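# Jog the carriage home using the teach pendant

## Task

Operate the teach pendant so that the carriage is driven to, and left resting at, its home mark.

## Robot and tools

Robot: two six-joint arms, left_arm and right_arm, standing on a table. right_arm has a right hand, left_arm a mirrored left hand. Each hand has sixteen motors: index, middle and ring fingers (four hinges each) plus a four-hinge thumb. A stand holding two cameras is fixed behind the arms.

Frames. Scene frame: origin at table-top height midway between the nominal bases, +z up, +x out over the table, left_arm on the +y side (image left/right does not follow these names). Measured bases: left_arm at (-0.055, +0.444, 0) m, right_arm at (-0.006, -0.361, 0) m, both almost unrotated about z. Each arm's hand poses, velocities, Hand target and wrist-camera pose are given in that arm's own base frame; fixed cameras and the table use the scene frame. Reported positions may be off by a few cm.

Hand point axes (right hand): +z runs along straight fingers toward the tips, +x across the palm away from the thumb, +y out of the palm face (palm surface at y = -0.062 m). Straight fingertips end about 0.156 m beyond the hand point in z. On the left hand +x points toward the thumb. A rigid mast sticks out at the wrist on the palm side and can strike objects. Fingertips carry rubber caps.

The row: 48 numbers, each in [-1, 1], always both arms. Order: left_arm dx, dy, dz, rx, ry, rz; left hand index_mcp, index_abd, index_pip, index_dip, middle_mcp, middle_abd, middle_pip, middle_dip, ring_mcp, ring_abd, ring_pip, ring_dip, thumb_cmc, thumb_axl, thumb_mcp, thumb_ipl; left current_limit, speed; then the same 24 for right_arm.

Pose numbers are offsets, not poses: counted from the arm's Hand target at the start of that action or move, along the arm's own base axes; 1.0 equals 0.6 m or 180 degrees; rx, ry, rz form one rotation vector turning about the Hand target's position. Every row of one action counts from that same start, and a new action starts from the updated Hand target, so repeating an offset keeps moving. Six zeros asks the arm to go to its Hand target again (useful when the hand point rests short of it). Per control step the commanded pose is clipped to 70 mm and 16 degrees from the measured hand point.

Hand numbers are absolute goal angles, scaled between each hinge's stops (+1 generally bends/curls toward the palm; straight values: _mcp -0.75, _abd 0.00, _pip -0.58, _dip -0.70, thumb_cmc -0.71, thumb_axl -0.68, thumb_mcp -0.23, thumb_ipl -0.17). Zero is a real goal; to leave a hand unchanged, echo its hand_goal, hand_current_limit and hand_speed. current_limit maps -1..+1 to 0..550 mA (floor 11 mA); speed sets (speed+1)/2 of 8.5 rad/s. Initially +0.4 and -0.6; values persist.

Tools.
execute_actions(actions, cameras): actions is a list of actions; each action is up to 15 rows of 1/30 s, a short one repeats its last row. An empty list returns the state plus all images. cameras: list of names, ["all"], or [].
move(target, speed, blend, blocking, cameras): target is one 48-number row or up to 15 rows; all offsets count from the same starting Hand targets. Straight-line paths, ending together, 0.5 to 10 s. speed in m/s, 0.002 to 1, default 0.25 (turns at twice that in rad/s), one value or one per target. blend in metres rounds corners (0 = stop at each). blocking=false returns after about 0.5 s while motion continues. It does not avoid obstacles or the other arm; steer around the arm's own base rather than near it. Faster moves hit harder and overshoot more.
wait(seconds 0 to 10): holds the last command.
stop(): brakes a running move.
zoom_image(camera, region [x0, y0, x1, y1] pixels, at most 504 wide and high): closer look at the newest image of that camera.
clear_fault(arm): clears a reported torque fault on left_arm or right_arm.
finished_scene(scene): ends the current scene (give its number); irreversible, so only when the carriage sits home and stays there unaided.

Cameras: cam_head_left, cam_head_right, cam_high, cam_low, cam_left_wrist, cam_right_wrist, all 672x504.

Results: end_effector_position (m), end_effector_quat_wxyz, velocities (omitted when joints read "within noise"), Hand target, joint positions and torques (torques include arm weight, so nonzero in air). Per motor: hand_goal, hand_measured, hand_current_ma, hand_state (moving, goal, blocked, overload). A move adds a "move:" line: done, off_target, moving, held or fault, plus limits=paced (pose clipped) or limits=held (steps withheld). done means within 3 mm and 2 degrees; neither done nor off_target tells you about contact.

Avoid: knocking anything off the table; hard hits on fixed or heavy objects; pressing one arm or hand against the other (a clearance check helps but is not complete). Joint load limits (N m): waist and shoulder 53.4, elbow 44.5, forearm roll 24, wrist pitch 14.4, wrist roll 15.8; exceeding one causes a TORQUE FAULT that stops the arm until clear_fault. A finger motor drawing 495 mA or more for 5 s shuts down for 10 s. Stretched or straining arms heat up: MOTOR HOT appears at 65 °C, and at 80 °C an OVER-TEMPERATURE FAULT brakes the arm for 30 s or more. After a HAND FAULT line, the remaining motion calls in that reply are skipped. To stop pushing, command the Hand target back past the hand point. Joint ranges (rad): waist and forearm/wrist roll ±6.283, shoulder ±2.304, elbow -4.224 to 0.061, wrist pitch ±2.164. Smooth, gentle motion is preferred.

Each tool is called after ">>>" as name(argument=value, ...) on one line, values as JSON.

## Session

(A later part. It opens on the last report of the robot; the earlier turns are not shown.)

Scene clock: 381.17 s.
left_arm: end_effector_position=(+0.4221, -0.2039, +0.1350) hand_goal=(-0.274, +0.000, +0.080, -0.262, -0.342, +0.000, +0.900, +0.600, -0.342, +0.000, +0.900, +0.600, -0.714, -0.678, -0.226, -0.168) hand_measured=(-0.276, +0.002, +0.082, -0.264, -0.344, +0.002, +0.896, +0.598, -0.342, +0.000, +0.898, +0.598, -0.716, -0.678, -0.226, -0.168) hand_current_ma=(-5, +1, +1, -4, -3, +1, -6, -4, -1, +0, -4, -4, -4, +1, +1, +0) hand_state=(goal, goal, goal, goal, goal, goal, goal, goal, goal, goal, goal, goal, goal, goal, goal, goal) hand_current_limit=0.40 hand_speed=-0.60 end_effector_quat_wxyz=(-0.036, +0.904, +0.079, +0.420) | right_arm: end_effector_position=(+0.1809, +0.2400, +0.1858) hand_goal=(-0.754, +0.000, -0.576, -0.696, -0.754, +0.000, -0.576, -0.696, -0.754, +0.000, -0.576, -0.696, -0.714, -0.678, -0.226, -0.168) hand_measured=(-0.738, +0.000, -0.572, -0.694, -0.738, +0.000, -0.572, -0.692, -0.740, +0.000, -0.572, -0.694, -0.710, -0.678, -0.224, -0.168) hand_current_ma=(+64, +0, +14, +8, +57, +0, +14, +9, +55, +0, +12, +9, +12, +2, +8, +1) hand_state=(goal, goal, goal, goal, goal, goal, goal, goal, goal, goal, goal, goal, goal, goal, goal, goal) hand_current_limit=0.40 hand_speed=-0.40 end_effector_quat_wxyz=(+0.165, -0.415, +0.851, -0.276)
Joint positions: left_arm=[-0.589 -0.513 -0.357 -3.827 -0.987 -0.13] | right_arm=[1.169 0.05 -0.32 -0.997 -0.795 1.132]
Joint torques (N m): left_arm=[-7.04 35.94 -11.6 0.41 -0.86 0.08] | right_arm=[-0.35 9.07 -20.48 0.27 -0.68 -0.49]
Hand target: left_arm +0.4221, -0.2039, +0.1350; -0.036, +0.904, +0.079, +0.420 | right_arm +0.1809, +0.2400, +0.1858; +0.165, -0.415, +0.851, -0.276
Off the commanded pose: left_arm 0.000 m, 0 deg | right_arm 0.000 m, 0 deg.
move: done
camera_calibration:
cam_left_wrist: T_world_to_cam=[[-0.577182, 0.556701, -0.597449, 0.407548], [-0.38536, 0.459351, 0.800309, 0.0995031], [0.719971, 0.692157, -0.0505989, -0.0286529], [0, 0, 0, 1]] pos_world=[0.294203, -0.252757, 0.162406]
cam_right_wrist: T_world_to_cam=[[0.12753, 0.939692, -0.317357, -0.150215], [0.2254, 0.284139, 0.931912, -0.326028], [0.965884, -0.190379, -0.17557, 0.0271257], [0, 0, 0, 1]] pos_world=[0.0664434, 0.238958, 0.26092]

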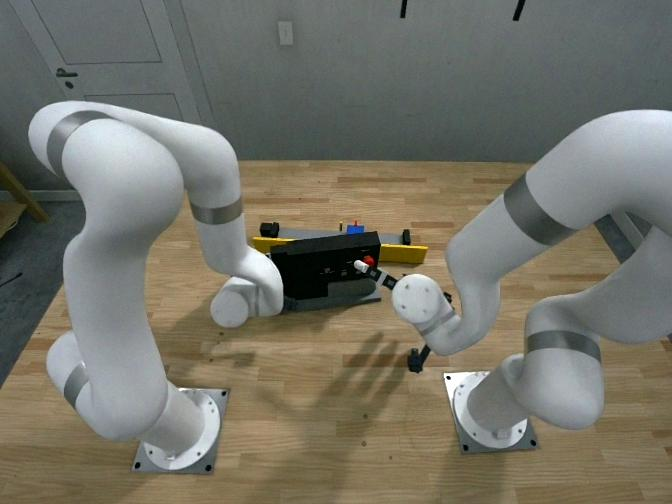

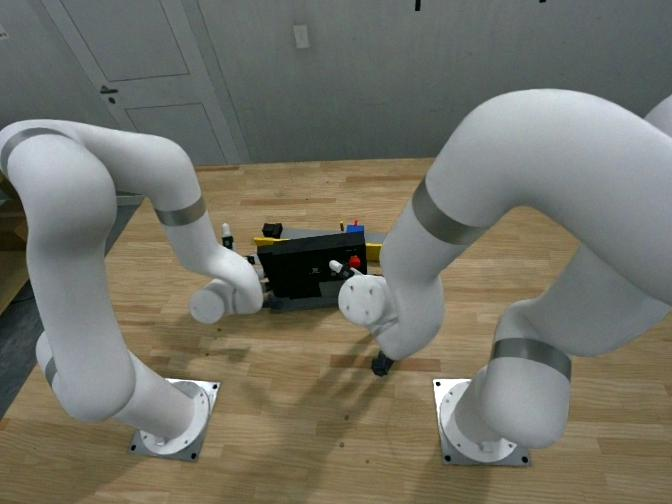

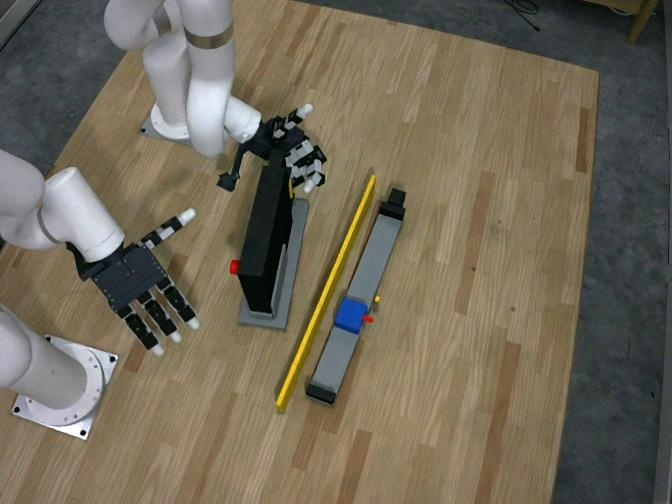

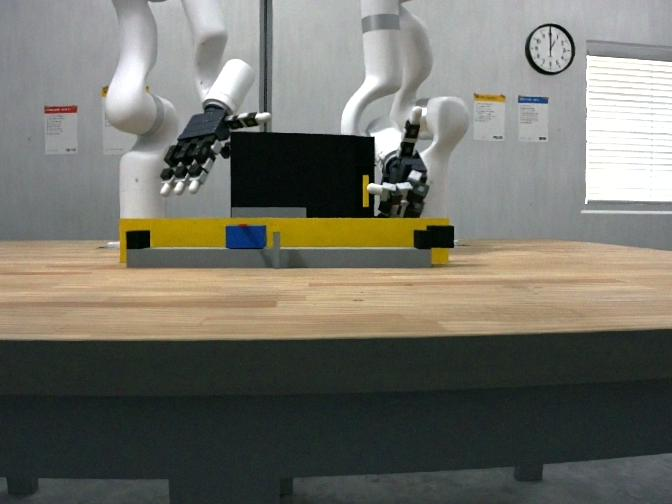

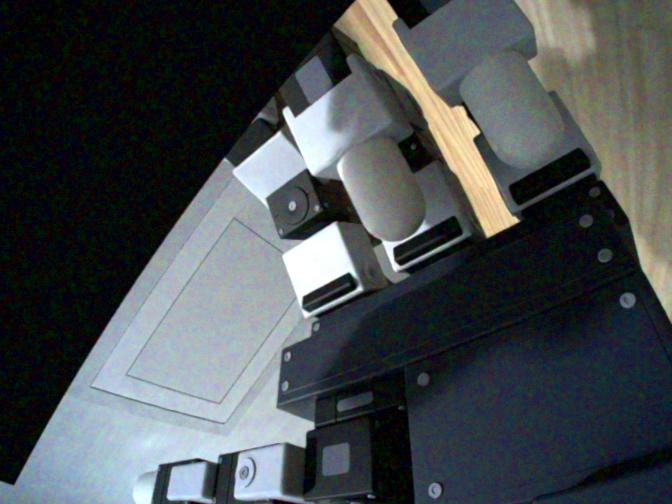

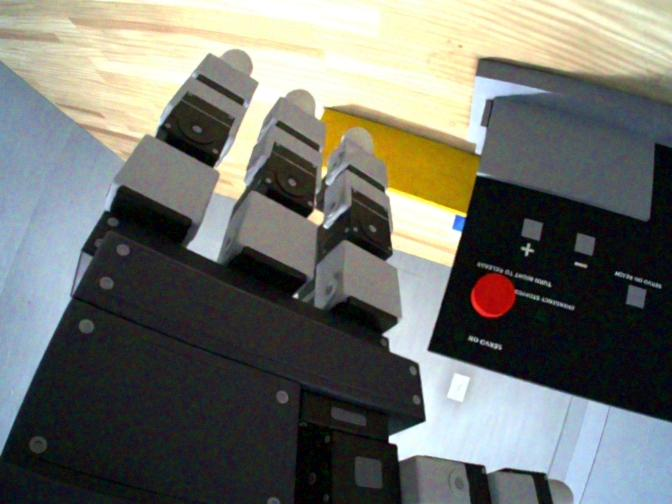

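>>> move(target=[[-0.0262,0.1478,0,0,0,0,-0.274,0,0.08,-0.261,-0.342,0,0.9,0.6,-0.342,0,0.9,0.6,-0.714,-0.678,-0.226,-0.168,0.4,-0.6,0,0,0,0,0,0,-0.754,0,-0.576,-0.696,-0.754,0,-0.576,-0.696,-0.754,0,-0.576,-0.696,-0.714,-0.678,-0.226,-0.168,0.4,-0.4],[-0.054,0.1428,0,0,0,0,-0.274,0,0.08,-0.261,-0.342,0,0.9,0.6,-0.342,0,0.9,0.6,0.571,-0.678,-0.226,-0.168,0.4,-0.3,0,0,0,0,0,0,-0.754,0,-0.576,-0.696,-0.754,0,-0.576,-0.696,-0.754,0,-0.576,-0.696,-0.714,-0.678,-0.226,-0.168,0.4,-0.4],[-0.0278,-0.01,0,0,0,0,-0.274,0,0.08,-0.261,-0.342,0,0.9,0.6,-0.342,0,0.9,0.6,0.571,-0.678,-0.226,-0.168,0.4,-0.3,0,0,0,0,0,0,-0.754,0,-0.576,-0.696,-0.754,0,-0.576,-0.696,-0.754,0,-0.576,-0.696,-0.714,-0.678,-0.226,-0.168,0.4,-0.4]], speed=0.1, cameras=["all"])

>>> zoom_image(camera="cam_low", region=[320, 120, 440, 230])

>>> zoom_image(camera="cam_high", region=[220, 100, 340, 220])

>>> zoom_image(camera="cam_head_left", region=[220, 200, 340, 320])

Scene clock: 406.90 s.
left_arm: end_effector_position=(+0.4054, -0.2099, +0.1350) hand_goal=(-0.274, +0.000, +0.080, -0.262, -0.342, +0.000, +0.900, +0.600, -0.342, +0.000, +0.900, +0.600, +0.570, -0.678, -0.226, -0.168) hand_measured=(-0.276, +0.002, +0.082, -0.264, -0.344, +0.002, +0.896, +0.598, -0.342, +0.000, +0.898, +0.598, +0.576, -0.678, -0.226, -0.168) hand_current_ma=(-5, +1, +1, -4, -3, +1, -6, -4, -1, +0, -4, -4, +9, +1, +1, +0) hand_state=(goal, goal, goal, goal, goal, goal, goal, goal, goal, goal, goal, goal, goal, goal, goal, goal) hand_current_limit=0.40 hand_speed=-0.30 end_effector_quat_wxyz=(-0.036, +0.904, +0.079, +0.420) | right_arm: end_effector_position=(+0.1809, +0.2400, +0.1858) hand_goal=(-0.754, +0.000, -0.576, -0.696, -0.754, +0.000, -0.576, -0.696, -0.754, +0.000, -0.576, -0.696, -0.714, -0.678, -0.226, -0.168) hand_measured=(-0.738, +0.000, -0.572, -0.694, -0.738, +0.000, -0.572, -0.692, -0.740, +0.000, -0.572, -0.694, -0.710, -0.678, -0.224, -0.168) hand_current_ma=(+64, +0, +14, +8, +57, +0, +14, +9, +55, +0, +12, +9, +12, +2, +8, +1) hand_state=(goal, goal, goal, goal, goal, goal, goal, goal, goal, goal, goal, goal, goal, goal, goal, goal) hand_current_limit=0.40 hand_speed=-0.40 end_effector_quat_wxyz=(+0.165, -0.415, +0.851, -0.276)
Joint positions: left_arm=[-0.643 -0.506 -0.333 -3.868 -0.994 -0.151] | right_arm=[1.169 0.05 -0.32 -0.997 -0.795 1.132]
Joint torques (N m): left_arm=[-4.06 35.03 -10.3 0.02 -0.87 -0.07] | right_arm=[-0.66 9.76 -20.39 0.12 -0.61 -0.5]
Hand target: left_arm +0.4054, -0.2099, +0.1350; -0.036, +0.904, +0.079, +0.420 | right_arm +0.1809, +0.2400, +0.1858; +0.165, -0.415, +0.851, -0.276
Off the commanded pose: left_arm 0.000 m, 0 deg | right_arm 0.000 m, 0 deg.
move: done
camera_calibration:
cam_left_wrist: T_world_to_cam=[[-0.577182, 0.556701, -0.597449, 0.401249], [-0.38536, 0.459351, 0.800309, 0.0958237], [0.719971, 0.692157, -0.0505989, -0.0124764], [0, 0, 0, 1]] pos_world=[0.277503, -0.258757, 0.162406]
cam_right_wrist: T_world_to_cam=[[0.12753, 0.939692, -0.317357, -0.150215], [0.2254, 0.284139, 0.931912, -0.326028], [0.965884, -0.190379, -0.17557, 0.0271257], [0, 0, 0, 1]] pos_world=[0.0664434, 0.238958, 0.26092]

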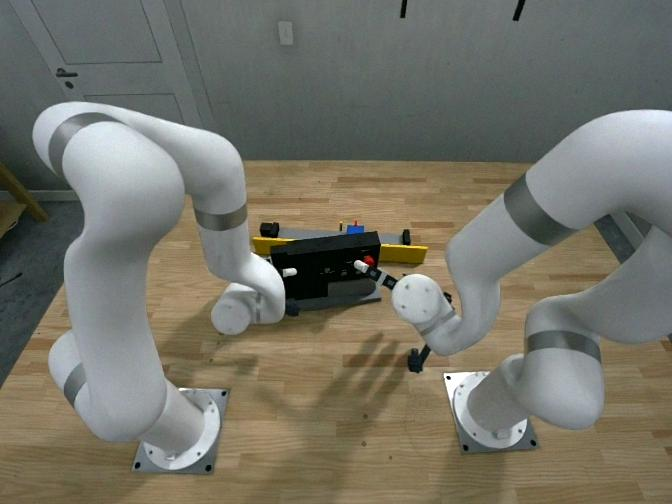

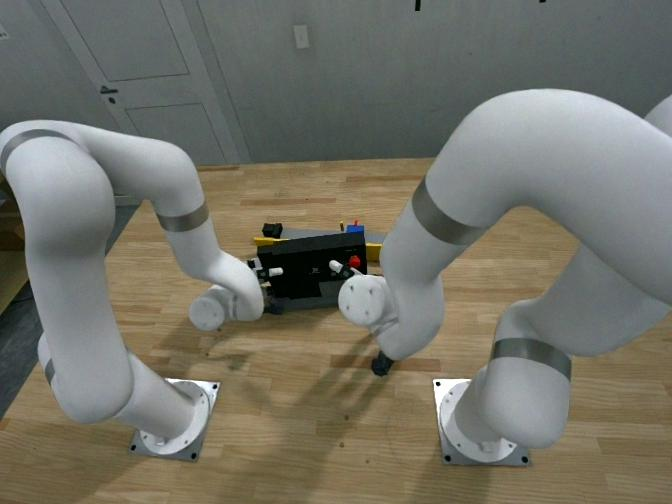

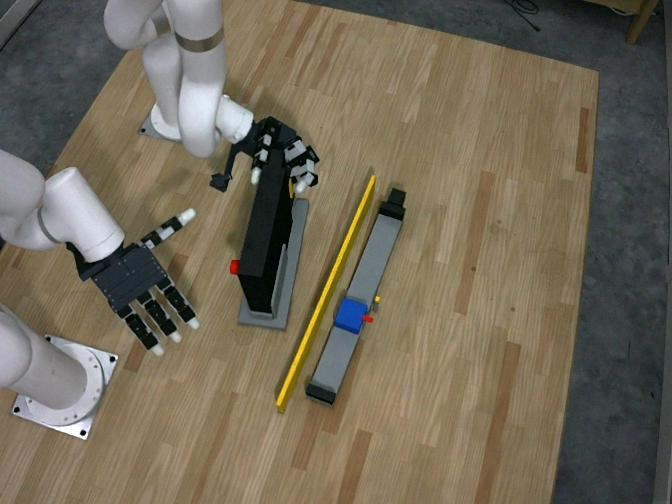

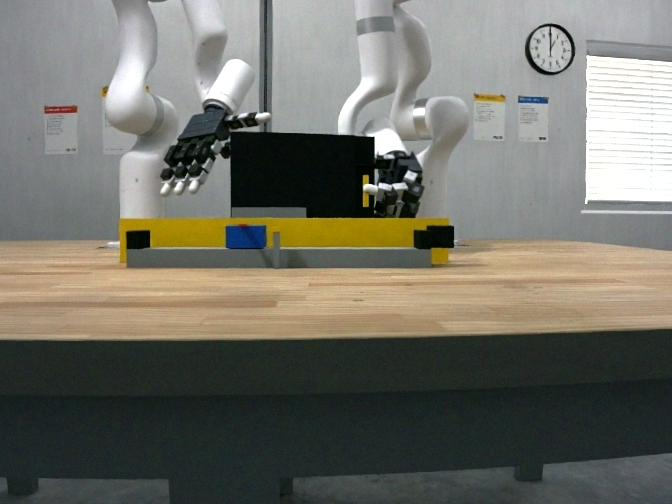

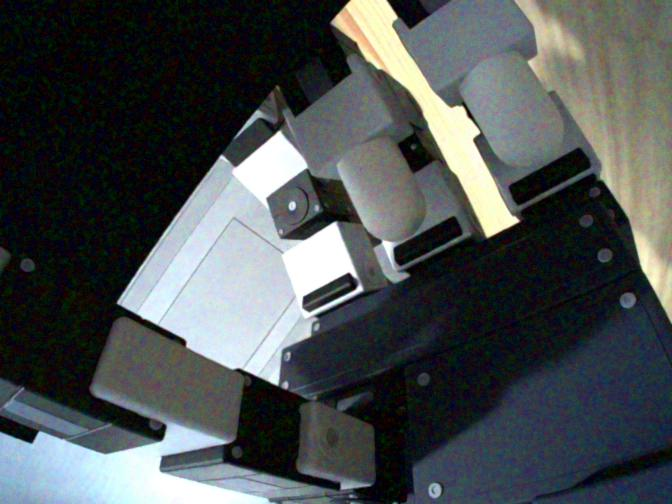

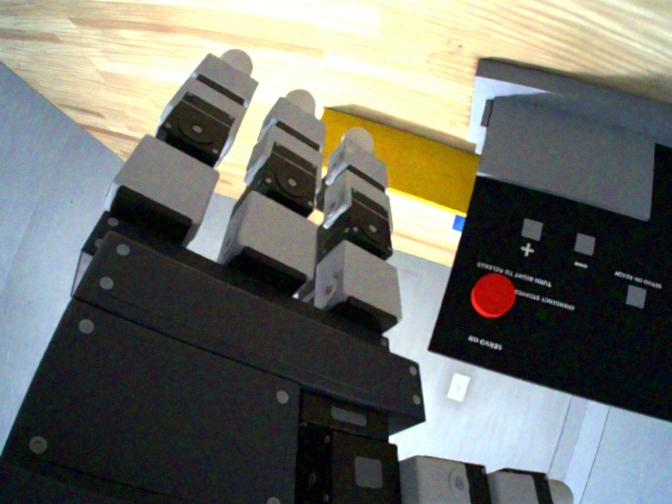

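Scaled by 4.200 from the camera's 672x504 image, which has a finer 960x720 frame.

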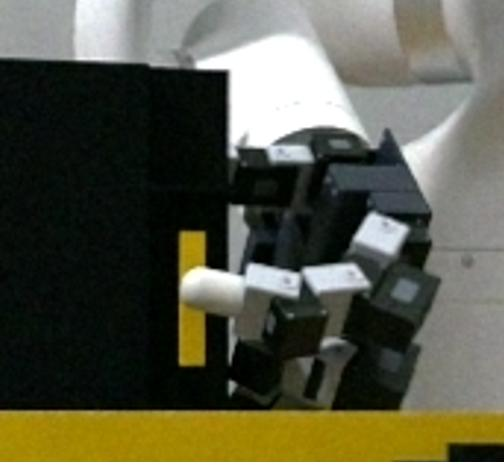

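Scaled by 4.200 from the camera's 672x504 image, which has a finer 960x720 frame.

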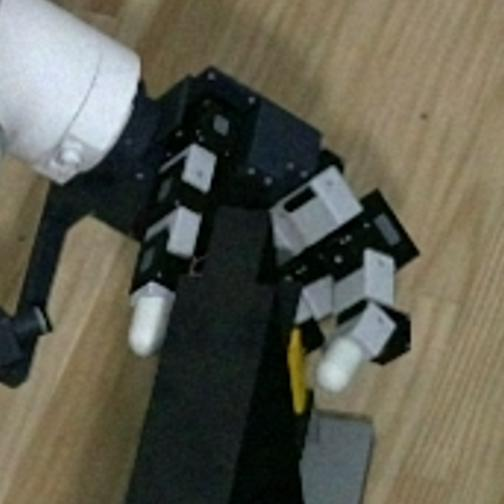

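Scaled by 4.200 from the camera's 672x504 image, which has a finer 960x720 frame.

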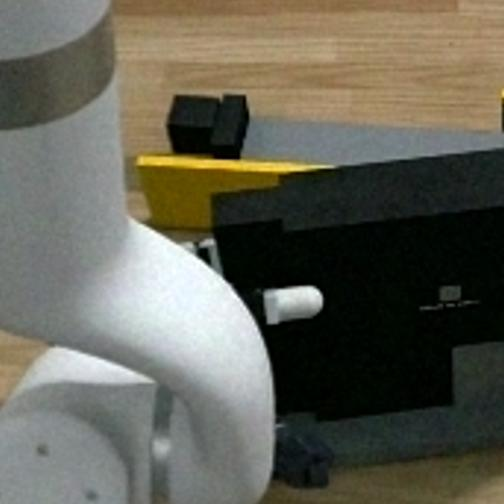

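>>> move(target=[[-0.0164,-0.0029,0,0,0,0,-0.274,0,0.08,-0.261,-0.342,0,0.9,0.6,-0.342,0,0.9,0.6,0.571,-0.678,-0.226,-0.168,0.4,-0.6,-0.05,0.0,0.03,0,0,0,-0.754,0,-0.576,-0.696,0.2,0,0.9,0.6,0.2,0,0.9,0.6,-0.714,-0.678,-0.8,-0.168,0.4,-0.4],[-0.0164,-0.0029,0,0,0,0,-0.274,0,0.08,-0.261,-0.342,0,0.9,0.6,-0.342,0,0.9,0.6,0.571,-0.678,-0.226,-0.168,0.4,-0.6,0.0,0.12,0.035,-0.0201,-0.0098,0.244,-0.754,0,-0.576,-0.696,0.2,0,0.9,0.6,0.2,0,0.9,0.6,-0.714,-0.678,-0.8,-0.168,0.4,-0.4],[-0.0164,-0.0029,0,0,0,0,-0.274,0,0.08,-0.261,-0.342,0,0.9,0.6,-0.342,0,0.9,0.6,0.571,-0.678,-0.226,-0.168,0.4,-0.6,0.0242,0.2293,0.0352,-0.0201,-0.0098,0.244,-0.754,0,-0.576,-0.696,0.2,0,0.9,0.6,0.2,0,0.9,0.6,-0.714,-0.678,-0.8,-0.168,0.4,-0.4]], speed=0.1, blend=0.01, cameras=["all"])

Scene clock: 454.60 s.
left_arm: end_effector_position=(+0.3956, -0.2116, +0.1350) hand_goal=(-0.274, +0.000, +0.080, -0.262, -0.342, +0.000, +0.900, +0.600, -0.342, +0.000, +0.900, +0.600, +0.570, -0.678, -0.226, -0.168) hand_measured=(-0.284, -0.008, +0.074, -0.264, -0.344, +0.002, +0.896, +0.598, -0.342, +0.000, +0.898, +0.598, +0.576, -0.678, -0.226, -0.168) hand_current_ma=(-22, -14, -11, -4, -3, +1, -6, -4, -1, +0, -4, -4, +9, +1, +1, +0) hand_state=(goal, goal, goal, goal, goal, goal, goal, goal, goal, goal, goal, goal, goal, goal, goal, goal) hand_current_limit=0.40 hand_speed=-0.60 end_effector_quat_wxyz=(-0.036, +0.904, +0.079, +0.420) | right_arm: end_effector_position=(+0.1954, +0.3775, +0.2069) hand_goal=(-0.754, +0.000, -0.576, -0.696, +0.200, +0.000, +0.900, +0.600, +0.200, +0.000, +0.900, +0.600, -0.714, -0.678, -0.800, -0.168) hand_measured=(-0.738, +0.000, -0.572, -0.694, +0.182, +0.000, +0.760, +0.574, +0.182, +0.000, +0.760, +0.574, -0.710, -0.678, -0.794, -0.168) hand_current_ma=(+64, +0, +14, +8, -66, +0, -385, -100, -65, +0, -385, -100, +12, +0, +24, +1) hand_state=(goal, goal, goal, goal, goal, goal, blocked, blocked, goal, goal, blocked, blocked, goal, goal, goal, goal) hand_current_limit=0.40 hand_speed=-0.40 end_effector_quat_wxyz=(-0.256, +0.704, -0.623, +0.227)
Joint positions: left_arm=[-0.671 -0.502 -0.317 -3.889 -0.999 -0.165] | right_arm=[1.231 -0.126 -0.568 -1.451 -0.619 0.848]
Joint torques (N m): left_arm=[-6.68 38.83 -5.8 0.27 -0.72 -0.22] | right_arm=[1.32 12.29 -25.14 0.37 -0.84 -0.51]
Hand target: left_arm +0.3956, -0.2116, +0.1350; -0.036, +0.904, +0.079, +0.420 | right_arm +0.1955, +0.3775, +0.2069; -0.256, +0.704, -0.623, +0.227
Off the commanded pose: left_arm 0.000 m, 0 deg | right_arm 0.000 m, 0 deg.
move: done
camera_calibration:
cam_left_wrist: T_world_to_cam=[[-0.577139, 0.556742, -0.597453, 0.396595], [-0.385418, 0.459296, 0.800313, 0.0928747], [0.719975, 0.69216, -0.0504992, -0.00419116], [0, 0, 0, 1]] pos_world=[0.267703, -0.260557, 0.162406]
cam_right_wrist: T_world_to_cam=[[-0.542381, 0.749128, -0.380303, -0.0587301], [-0.0818158, 0.403421, 0.911349, -0.368752], [0.83614, 0.525413, -0.157517, -0.205596], [0, 0, 0, 1]] pos_world=[0.109883, 0.300782, 0.281342]

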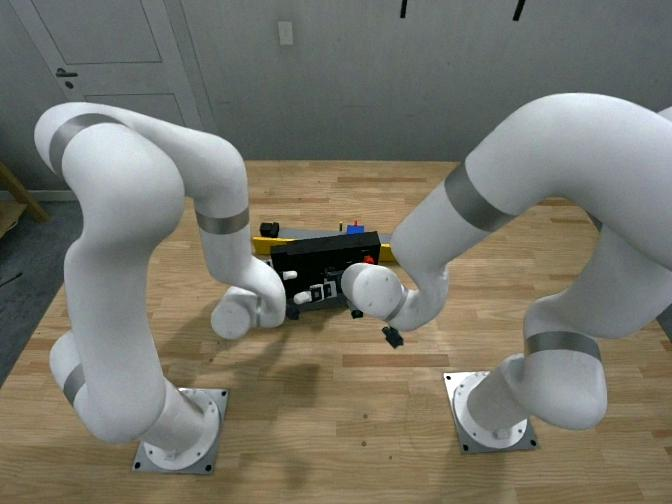

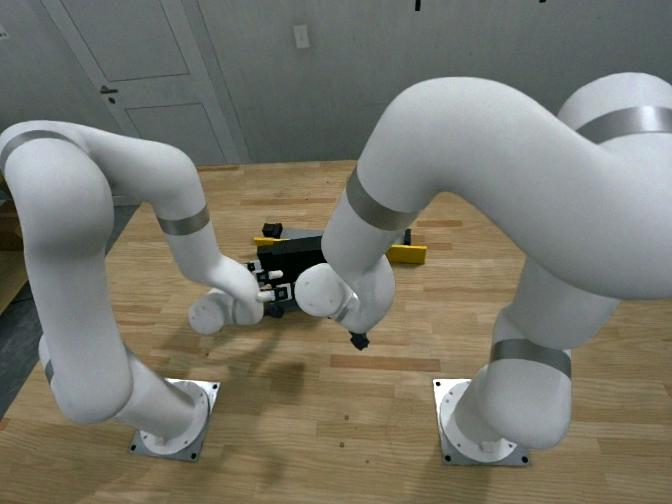

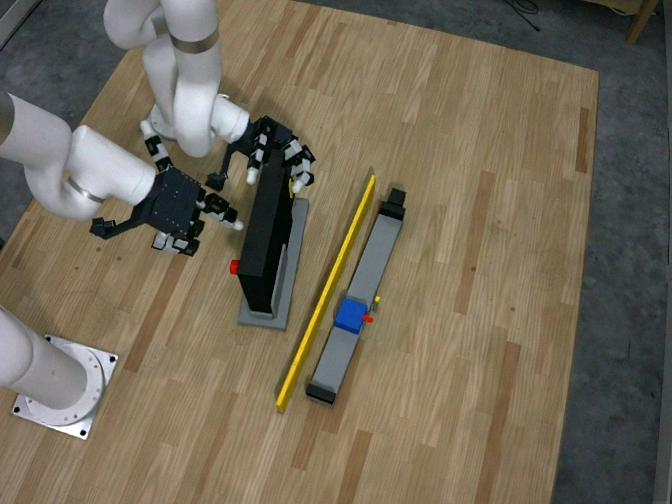

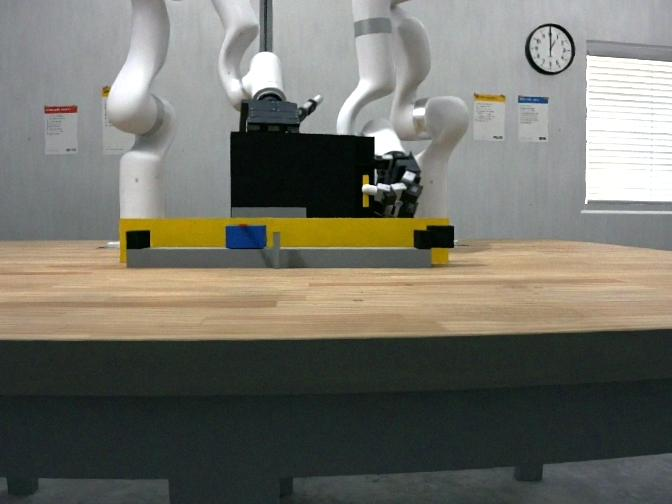

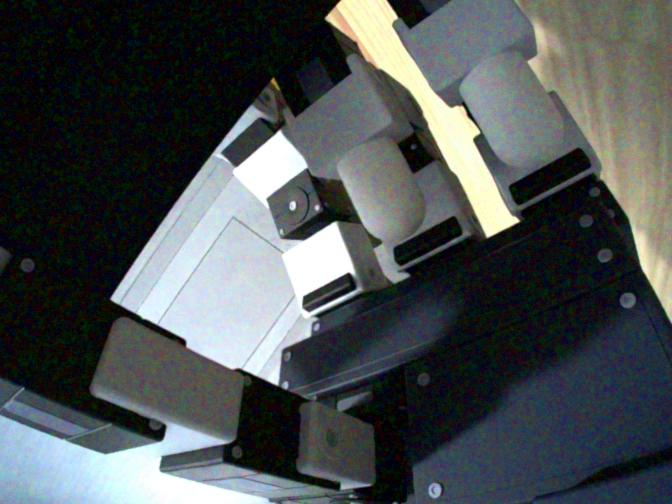

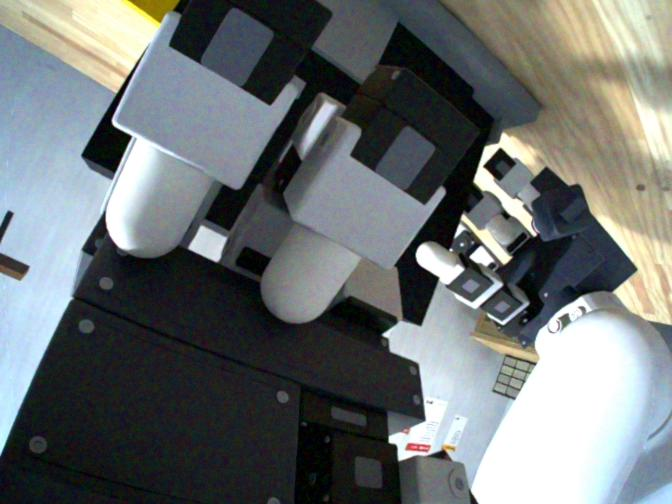

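>>> move(target=[0,0,0,0,0,0,-0.274,0,0.08,-0.261,-0.342,0,0.9,0.6,-0.342,0,0.9,0.6,0.571,-0.678,-0.226,-0.168,0.4,-0.6,0,0,0,0,0,0,-0.754,0,-0.576,-0.696,-0.6,0,0.7,0.4,-0.6,0,0.7,0.4,-0.714,-0.678,-0.8,-0.168,0.4,-0.4], cameras=["cam_right_wrist","cam_high"])

>>> zoom_image(camera="cam_high", region=[170, 100, 330, 260])

Scene clock: 459.77 s.
left_arm: end_effector_position=(+0.3956, -0.2116, +0.1350) hand_goal=(-0.274, +0.000, +0.080, -0.262, -0.342, +0.000, +0.900, +0.600, -0.342, +0.000, +0.900, +0.600, +0.570, -0.678, -0.226, -0.168) hand_measured=(-0.284, -0.008, +0.074, -0.264, -0.344, +0.002, +0.896, +0.598, -0.342, +0.000, +0.898, +0.598, +0.576, -0.678, -0.226, -0.168) hand_current_ma=(-22, -14, -11, -4, -3, +1, -6, -4, -1, +0, -4, -4, +9, +1, +1, +0) hand_state=(goal, goal, goal, goal, goal, goal, goal, goal, goal, goal, goal, goal, goal, goal, goal, goal) hand_current_limit=0.40 hand_speed=-0.60 end_effector_quat_wxyz=(-0.036, +0.904, +0.079, +0.420) | right_arm: end_effector_position=(+0.1955, +0.3775, +0.2069) hand_goal=(-0.754, +0.000, -0.576, -0.696, -0.600, +0.000, +0.700, +0.400, -0.600, +0.000, +0.700, +0.400, -0.714, -0.678, -0.800, -0.168) hand_measured=(-0.738, +0.000, -0.572, -0.694, -0.592, +0.000, +0.700, +0.402, -0.592, +0.000, +0.700, +0.402, -0.710, -0.678, -0.794, -0.168) hand_current_ma=(+64, +0, +14, +8, +25, +0, -1, +8, +24, +0, -1, +7, +12, +0, +24, +1) hand_state=(goal, goal, goal, goal, goal, goal, goal, goal, goal, goal, goal, goal, goal, goal, goal, goal) hand_current_limit=0.40 hand_speed=-0.40 end_effector_quat_wxyz=(-0.256, +0.704, -0.623, +0.227)
Joint positions: left_arm=[-0.671 -0.502 -0.317 -3.889 -0.999 -0.165] | right_arm=[1.231 -0.126 -0.568 -1.451 -0.619 0.848]
Joint torques (N m): left_arm=[-7.32 37.12 -6.61 -0.17 -0.59 -0.19] | right_arm=[0.77 12.8 -24.53 0.42 -0.77 -0.53]
Hand target: left_arm +0.3956, -0.2116, +0.1350; -0.036, +0.904, +0.079, +0.420 | right_arm +0.1955, +0.3775, +0.2069; -0.256, +0.704, -0.623, +0.227
Off the commanded pose: left_arm 0.000 m, 0 deg | right_arm 0.000 m, 0 deg.
move: done
camera_calibration:
cam_right_wrist: T_world_to_cam=[[-0.542381, 0.749128, -0.380303, -0.0587301], [-0.0818158, 0.403421, 0.911349, -0.368752], [0.83614, 0.525413, -0.157517, -0.205596], [0, 0, 0, 1]] pos_world=[0.109883, 0.300782, 0.281342]
Images, in order (width x height): cam_high 672x504, cam_right_wrist 672x504.

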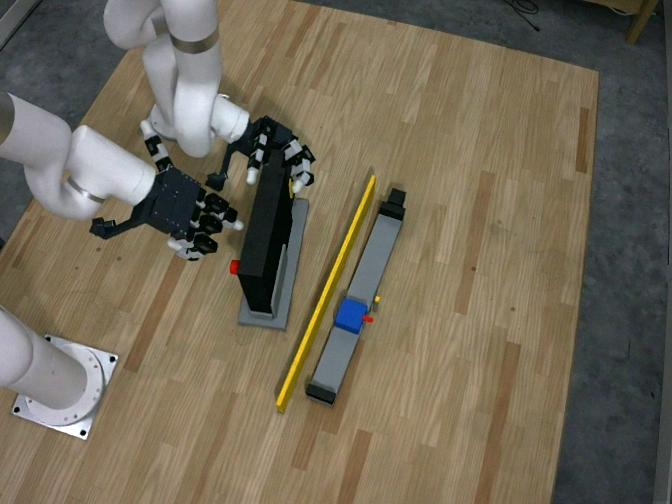

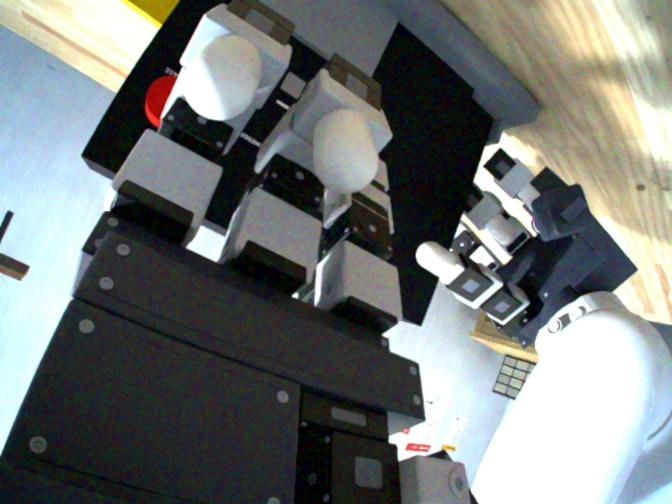

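Scaled by 3.150 from the camera's 672x504 image, which has a finer 960x720 frame.

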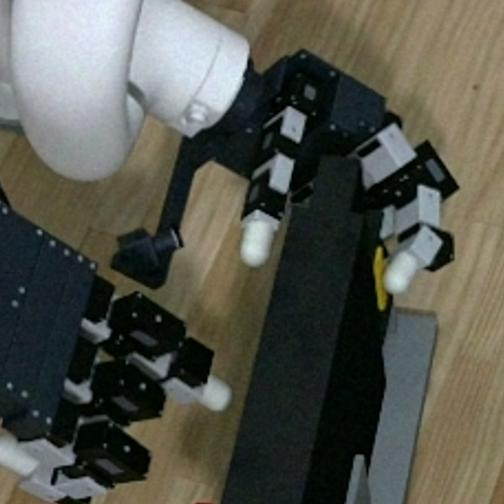

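>>> move(target=[0,0,0,0,0,0,-0.274,0,0.08,-0.261,-0.342,0,0.9,0.6,-0.342,0,0.9,0.6,0.571,-0.678,-0.226,-0.168,0.4,-0.6,0.0364,0.0045,0,0,0,0,-0.754,0,-0.576,-0.696,-0.6,0,0.7,0.4,-0.6,0,0.7,0.4,-0.714,-0.678,-0.8,-0.168,0.4,-0.4], speed=0.05, cameras=["cam_right_wrist","cam_high"])

>>> zoom_image(camera="cam_right_wrist", region=[240, 60, 440, 220])

Scene clock: 466.57 s.
left_arm: end_effector_position=(+0.3956, -0.2116, +0.1350) hand_goal=(-0.274, +0.000, +0.080, -0.262, -0.342, +0.000, +0.900, +0.600, -0.342, +0.000, +0.900, +0.600, +0.570, -0.678, -0.226, -0.168) hand_measured=(-0.284, -0.008, +0.074, -0.264, -0.344, +0.002, +0.896, +0.598, -0.342, +0.000, +0.898, +0.598, +0.576, -0.678, -0.226, -0.168) hand_current_ma=(-22, -14, -11, -4, -3, +1, -6, -4, -1, +0, -4, -4, +9, +1, +1, +0) hand_state=(goal, goal, goal, goal, goal, goal, goal, goal, goal, goal, goal, goal, goal, goal, goal, goal) hand_current_limit=0.40 hand_speed=-0.60 end_effector_quat_wxyz=(-0.036, +0.904, +0.079, +0.420) | right_arm: end_effector_position=(+0.2172, +0.3802, +0.2069) hand_goal=(-0.754, +0.000, -0.576, -0.696, -0.600, +0.000, +0.700, +0.400, -0.600, +0.000, +0.700, +0.400, -0.714, -0.678, -0.800, -0.168) hand_measured=(-0.738, +0.000, -0.572, -0.694, -0.592, +0.000, +0.700, +0.402, -0.592, +0.000, +0.700, +0.402, -0.710, -0.678, -0.794, -0.168) hand_current_ma=(+64, +0, +14, +8, +25, +0, -1, +8, +24, +0, -1, +7, +12, +0, +24, +1) hand_state=(goal, goal, goal, goal, goal, goal, goal, goal, goal, goal, goal, goal, goal, goal, goal, goal) hand_current_limit=0.40 hand_speed=-0.40 end_effector_quat_wxyz=(-0.256, +0.704, -0.623, +0.227)
Joint positions: left_arm=[-0.671 -0.502 -0.317 -3.889 -0.999 -0.165] | right_arm=[1.179 -0.15 -0.596 -1.489 -0.597 0.837]
Joint torques (N m): left_arm=[-5.73 38.06 -5.9 -0.15 -0.66 -0.07] | right_arm=[0.28 14.64 -25.08 -1.13 -0.2 -0.44]
Hand target: left_arm +0.3956, -0.2116, +0.1350; -0.036, +0.904, +0.079, +0.420 | right_arm +0.2173, +0.3802, +0.2069; -0.256, +0.704, -0.623, +0.227
Off the commanded pose: left_arm 0.000 m, 0 deg | right_arm 0.000 m, 0 deg.
move: done
camera_calibration:
cam_right_wrist: T_world_to_cam=[[-0.542385, 0.74915, -0.380254, -0.0489488], [-0.0817867, 0.40338, 0.91137, -0.368055], [0.83614, 0.525413, -0.157517, -0.225243], [0, 0, 0, 1]] pos_world=[0.131683, 0.303482, 0.281342]
Images, in order (width x height): cam_high 672x504, cam_right_wrist 672x504.

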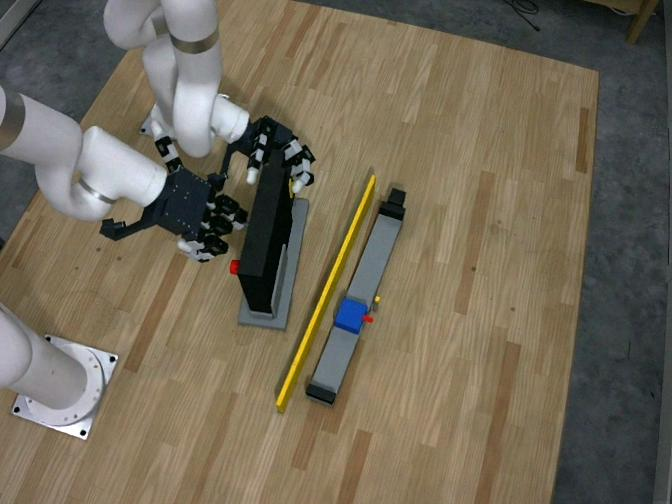

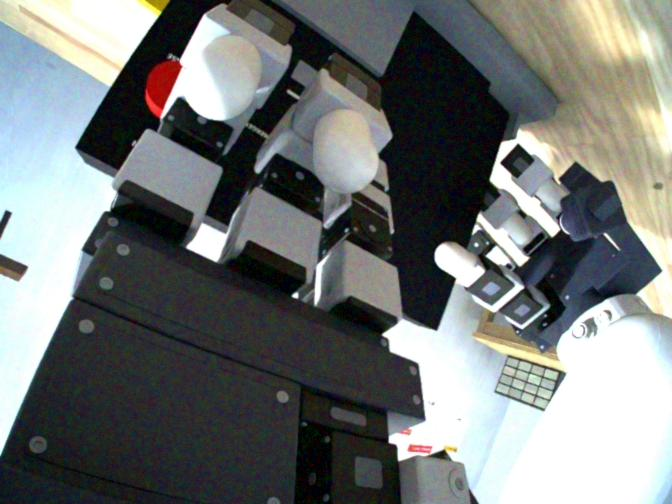

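Scaled by 2.520 from the camera's 672x504 image, which has a finer 960x720 frame.

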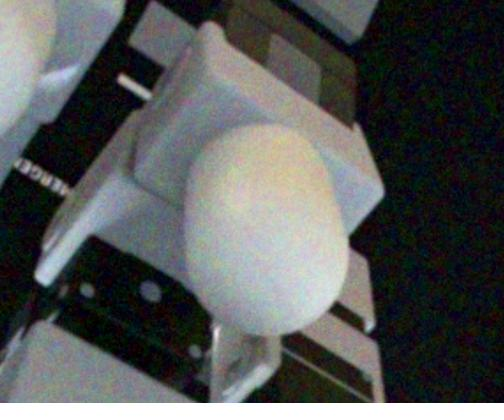

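>>> move(target=[0,0,0,0,0,0,-0.274,0,0.08,-0.261,-0.342,0,0.9,0.6,-0.342,0,0.9,0.6,0.571,-0.678,-0.226,-0.168,0.4,-0.6,0.0074,0.0009,0,0,0,0,-0.754,0,-0.576,-0.696,-0.6,0,0.7,0.4,-0.6,0,0.7,0.4,-0.714,-0.678,-0.8,-0.168,0.4,-0.4], speed=0.03)

>>> move(target=[0,0,0,0,0,0,-0.274,0,0.08,-0.261,-0.342,0,0.9,0.6,-0.342,0,0.9,0.6,0.571,-0.678,-0.226,-0.168,0.4,-0.6,0.005,0.0006,0,0,0,0,-0.754,0,-0.576,-0.696,-0.6,0,0.7,0.4,-0.6,0,0.7,0.4,-0.714,-0.678,-0.8,-0.168,0.4,-0.4], speed=0.03, cameras=["cam_right_wrist","cam_high"])

Scene clock: 475.37 s.
left_arm: end_effector_position=(+0.3956, -0.2116, +0.1350) hand_goal=(-0.274, +0.000, +0.080, -0.262, -0.342, +0.000, +0.900, +0.600, -0.342, +0.000, +0.900, +0.600, +0.570, -0.678, -0.226, -0.168) hand_measured=(-0.284, -0.008, +0.074, -0.264, -0.344, +0.002, +0.896, +0.598, -0.342, +0.000, +0.898, +0.598, +0.576, -0.678, -0.226, -0.168) hand_current_ma=(-22, -14, -11, -4, -3, +1, -6, -4, -1, +0, -4, -4, +9, +1, +1, +0) hand_state=(goal, goal, goal, goal, goal, goal, goal, goal, goal, goal, goal, goal, goal, goal, goal, goal) hand_current_limit=0.40 hand_speed=-0.60 end_effector_quat_wxyz=(-0.036, +0.904, +0.079, +0.420) | right_arm: end_effector_position=(+0.2217, +0.3808, +0.2069) hand_goal=(-0.754, +0.000, -0.576, -0.696, -0.600, +0.000, +0.700, +0.400, -0.600, +0.000, +0.700, +0.400, -0.714, -0.678, -0.800, -0.168) hand_measured=(-0.738, +0.000, -0.572, -0.694, -0.592, +0.000, +0.700, +0.402, -0.592, +0.000, +0.700, +0.402, -0.710, -0.678, -0.794, -0.168) hand_current_ma=(+64, +0, +14, +8, +25, +0, -1, +8, +24, +0, -1, +7, +12, +0, +24, +1) hand_state=(goal, goal, goal, goal, goal, goal, goal, goal, goal, goal, goal, goal, goal, goal, goal, goal) hand_current_limit=0.40 hand_speed=-0.40 end_effector_quat_wxyz=(-0.256, +0.704, -0.623, +0.227)
Joint positions: left_arm=[-0.671 -0.502 -0.317 -3.889 -0.999 -0.165] | right_arm=[1.168 -0.155 -0.602 -1.497 -0.593 0.835]
Joint torques (N m): left_arm=[-6.03 37.35 -5.66 -0.41 -0.67 -0.06] | right_arm=[-2.21 15.51 -25.11 -0.17 -0.21 -0.51]
Hand target: left_arm +0.3956, -0.2116, +0.1350; -0.036, +0.904, +0.079, +0.420 | right_arm +0.2217, +0.3808, +0.2069; -0.256, +0.704, -0.623, +0.227
Off the commanded pose: left_arm 0.000 m, 0 deg | right_arm 0.000 m, 0 deg.
move: done

Scene clock: 476.07 s.
left_arm: end_effector_position=(+0.3956, -0.2116, +0.1350) hand_goal=(-0.274, +0.000, +0.080, -0.262, -0.342, +0.000, +0.900, +0.600, -0.342, +0.000, +0.900, +0.600, +0.570, -0.678, -0.226, -0.168) hand_measured=(-0.284, -0.008, +0.074, -0.264, -0.344, +0.002, +0.896, +0.598, -0.342, +0.000, +0.898, +0.598, +0.576, -0.678, -0.226, -0.168) hand_current_ma=(-22, -14, -11, -4, -3, +1, -6, -4, -1, +0, -4, -4, +9, +1, +1, +0) hand_state=(goal, goal, goal, goal, goal, goal, goal, goal, goal, goal, goal, goal, goal, goal, goal, goal) hand_current_limit=0.40 hand_speed=-0.60 end_effector_quat_wxyz=(-0.036, +0.904, +0.079, +0.420) | right_arm: end_effector_position=(+0.2247, +0.3811, +0.2069) hand_goal=(-0.754, +0.000, -0.576, -0.696, -0.600, +0.000, +0.700, +0.400, -0.600, +0.000, +0.700, +0.400, -0.714, -0.678, -0.800, -0.168) hand_measured=(-0.738, +0.000, -0.572, -0.694, -0.592, +0.000, +0.700, +0.402, -0.592, +0.000, +0.700, +0.402, -0.710, -0.678, -0.794, -0.168) hand_current_ma=(+64, +0, +14, +8, +25, +0, -1, +8, +24, +0, -1, +7, +12, +0, +24, +1) hand_state=(goal, goal, goal, goal, goal, goal, goal, goal, goal, goal, goal, goal, goal, goal, goal, goal) hand_current_limit=0.40 hand_speed=-0.40 end_effector_quat_wxyz=(-0.256, +0.704, -0.623, +0.227)
Joint positions: left_arm=[-0.671 -0.502 -0.317 -3.889 -0.999 -0.165] | right_arm=[1.162 -0.158 -0.606 -1.502 -0.59 0.834]
Joint torques (N m): left_arm=[-5.31 38.12 -5.58 0.18 -0.78 -0.1] | right_arm=[-2.78 14.68 -26.06 -0.44 -0.3 -0.58]
Hand target: left_arm +0.3956, -0.2116, +0.1350; -0.036, +0.904, +0.079, +0.420 | right_arm +0.2247, +0.3811, +0.2069; -0.256, +0.704, -0.623, +0.227
Off the commanded pose: left_arm 0.000 m, 0 deg | right_arm 0.000 m, 0 deg.
move: done
camera_calibration:
cam_right_wrist: T_world_to_cam=[[-0.542385, 0.74915, -0.380254, -0.0456094], [-0.0817867, 0.40338, 0.91137, -0.367813], [0.83614, 0.525413, -0.157517, -0.231903], [0, 0, 0, 1]] pos_world=[0.139083, 0.304382, 0.281342]
Images, in order (width x height): cam_high 672x504, cam_right_wrist 672x504.

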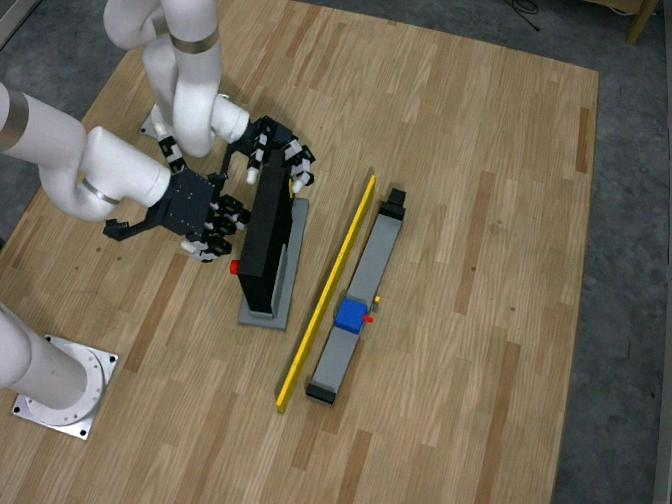

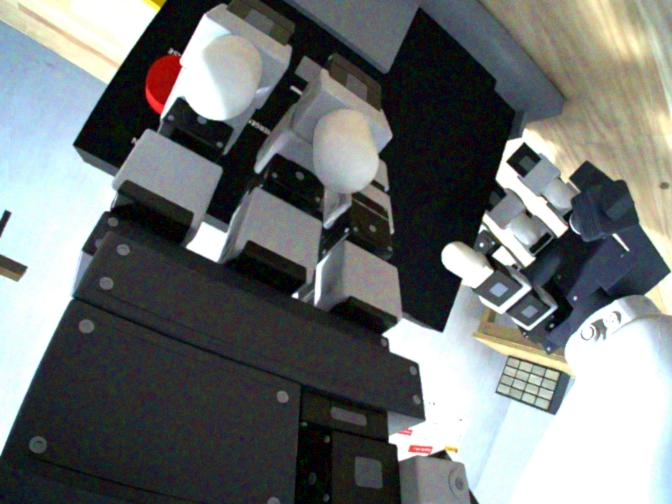

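>>> move(target=[0,0,0,0,0,0,-0.274,0,0.08,-0.261,-0.342,0,0.9,0.6,-0.342,0,0.9,0.6,0.571,-0.678,-0.226,-0.168,0.4,-0.6,0.005,0.0006,0,0,0,0,-0.754,0,-0.576,-0.696,-0.6,0,0.7,0.4,-0.6,0,0.7,0.4,-0.714,-0.678,-0.8,-0.168,0.4,-0.4], speed=0.03)

>>> move(target=[0,0,0,0,0,0,-0.274,0,0.08,-0.261,-0.342,0,0.9,0.6,-0.342,0,0.9,0.6,0.571,-0.678,-0.226,-0.168,0.4,-0.6,0.005,0.0006,0,0,0,0,-0.754,0,-0.576,-0.696,-0.6,0,0.7,0.4,-0.6,0,0.7,0.4,-0.714,-0.678,-0.8,-0.168,0.4,-0.4], speed=0.03)

Scene clock: 481.67 s.
left_arm: end_effector_position=(+0.3956, -0.2116, +0.1350) hand_goal=(-0.274, +0.000, +0.080, -0.262, -0.342, +0.000, +0.900, +0.600, -0.342, +0.000, +0.900, +0.600, +0.570, -0.678, -0.226, -0.168) hand_measured=(-0.284, -0.008, +0.074, -0.264, -0.344, +0.002, +0.896, +0.598, -0.342, +0.000, +0.898, +0.598, +0.576, -0.678, -0.226, -0.168) hand_current_ma=(-22, -14, -11, -4, -3, +1, -6, -4, -1, +0, -4, -4, +9, +1, +1, +0) hand_state=(goal, goal, goal, goal, goal, goal, goal, goal, goal, goal, goal, goal, goal, goal, goal, goal) hand_current_limit=0.40 hand_speed=-0.60 end_effector_quat_wxyz=(-0.036, +0.904, +0.079, +0.420) | right_arm: end_effector_position=(+0.2277, +0.3815, +0.2069) hand_goal=(-0.754, +0.000, -0.576, -0.696, -0.600, +0.000, +0.700, +0.400, -0.600, +0.000, +0.700, +0.400, -0.714, -0.678, -0.800, -0.168) hand_measured=(-0.724, +0.000, -0.564, -0.692, -0.592, +0.000, +0.700, +0.402, -0.592, +0.000, +0.700, +0.402, -0.710, -0.678, -0.794, -0.168) hand_current_ma=(+123, +0, +41, +9, +25, +0, -1, +8, +24, +0, -1, +7, +12, +0, +24, +1) hand_state=(blocked, goal, goal, goal, goal, goal, goal, goal, goal, goal, goal, goal, goal, goal, goal, goal) hand_current_limit=0.40 hand_speed=-0.40 end_effector_quat_wxyz=(-0.256, +0.704, -0.623, +0.227)
Joint positions: left_arm=[-0.671 -0.502 -0.317 -3.889 -0.999 -0.165] | right_arm=[1.155 -0.161 -0.61 -1.507 -0.587 0.832]
Joint torques (N m): left_arm=[-4.96 36.76 -6.07 0.08 -0.64 0.03] | right_arm=[-2.78 15.11 -25.73 -0.48 -0.55 -0.37]
Hand target: left_arm +0.3956, -0.2116, +0.1350; -0.036, +0.904, +0.079, +0.420 | right_arm +0.2277, +0.3815, +0.2069; -0.256, +0.704, -0.623, +0.227
Off the commanded pose: left_arm 0.000 m, 0 deg | right_arm 0.000 m, 0 deg.
move: done

Scene clock: 482.37 s.
left_arm: end_effector_position=(+0.3956, -0.2116, +0.1350) hand_goal=(-0.274, +0.000, +0.080, -0.262, -0.342, +0.000, +0.900, +0.600, -0.342, +0.000, +0.900, +0.600, +0.570, -0.678, -0.226, -0.168) hand_measured=(-0.284, -0.008, +0.074, -0.264, -0.344, +0.002, +0.896, +0.598, -0.342, +0.000, +0.898, +0.598, +0.576, -0.678, -0.226, -0.168) hand_current_ma=(-22, -14, -11, -4, -3, +1, -6, -4, -1, +0, -4, -4, +9, +1, +1, +0) hand_state=(goal, goal, goal, goal, goal, goal, goal, goal, goal, goal, goal, goal, goal, goal, goal, goal) hand_current_limit=0.40 hand_speed=-0.60 end_effector_quat_wxyz=(-0.036, +0.904, +0.079, +0.420) | right_arm: end_effector_position=(+0.2307, +0.3819, +0.2069) hand_goal=(-0.754, +0.000, -0.576, -0.696, -0.600, +0.000, +0.700, +0.400, -0.600, +0.000, +0.700, +0.400, -0.714, -0.678, -0.800, -0.168) hand_measured=(-0.712, +0.000, -0.558, -0.690, -0.592, +0.000, +0.700, +0.402, -0.592, +0.000, +0.700, +0.402, -0.710, -0.678, -0.794, -0.168) hand_current_ma=(+180, +0, +68, +20, +25, +0, -1, +8, +24, +0, -1, +7, +12, +0, +24, +1) hand_state=(blocked, goal, goal, goal, goal, goal, goal, goal, goal, goal, goal, goal, goal, goal, goal, goal) hand_current_limit=0.40 hand_speed=-0.40 end_effector_quat_wxyz=(-0.256, +0.704, -0.623, +0.227)
Joint positions: left_arm=[-0.671 -0.502 -0.317 -3.889 -0.999 -0.165] | right_arm=[1.148 -0.165 -0.614 -1.511 -0.584 0.83]
Joint torques (N m): left_arm=[-6.3 36.93 -5.99 0.41 -0.61 0.04] | right_arm=[-2.22 15.69 -26.01 -1.46 -0.45 -0.45]
Hand target: left_arm +0.3956, -0.2116, +0.1350; -0.036, +0.904, +0.079, +0.420 | right_arm +0.2307, +0.3819, +0.2069; -0.256, +0.704, -0.623, +0.227
Off the commanded pose: left_arm 0.000 m, 0 deg | right_arm 0.000 m, 0 deg.
move: done


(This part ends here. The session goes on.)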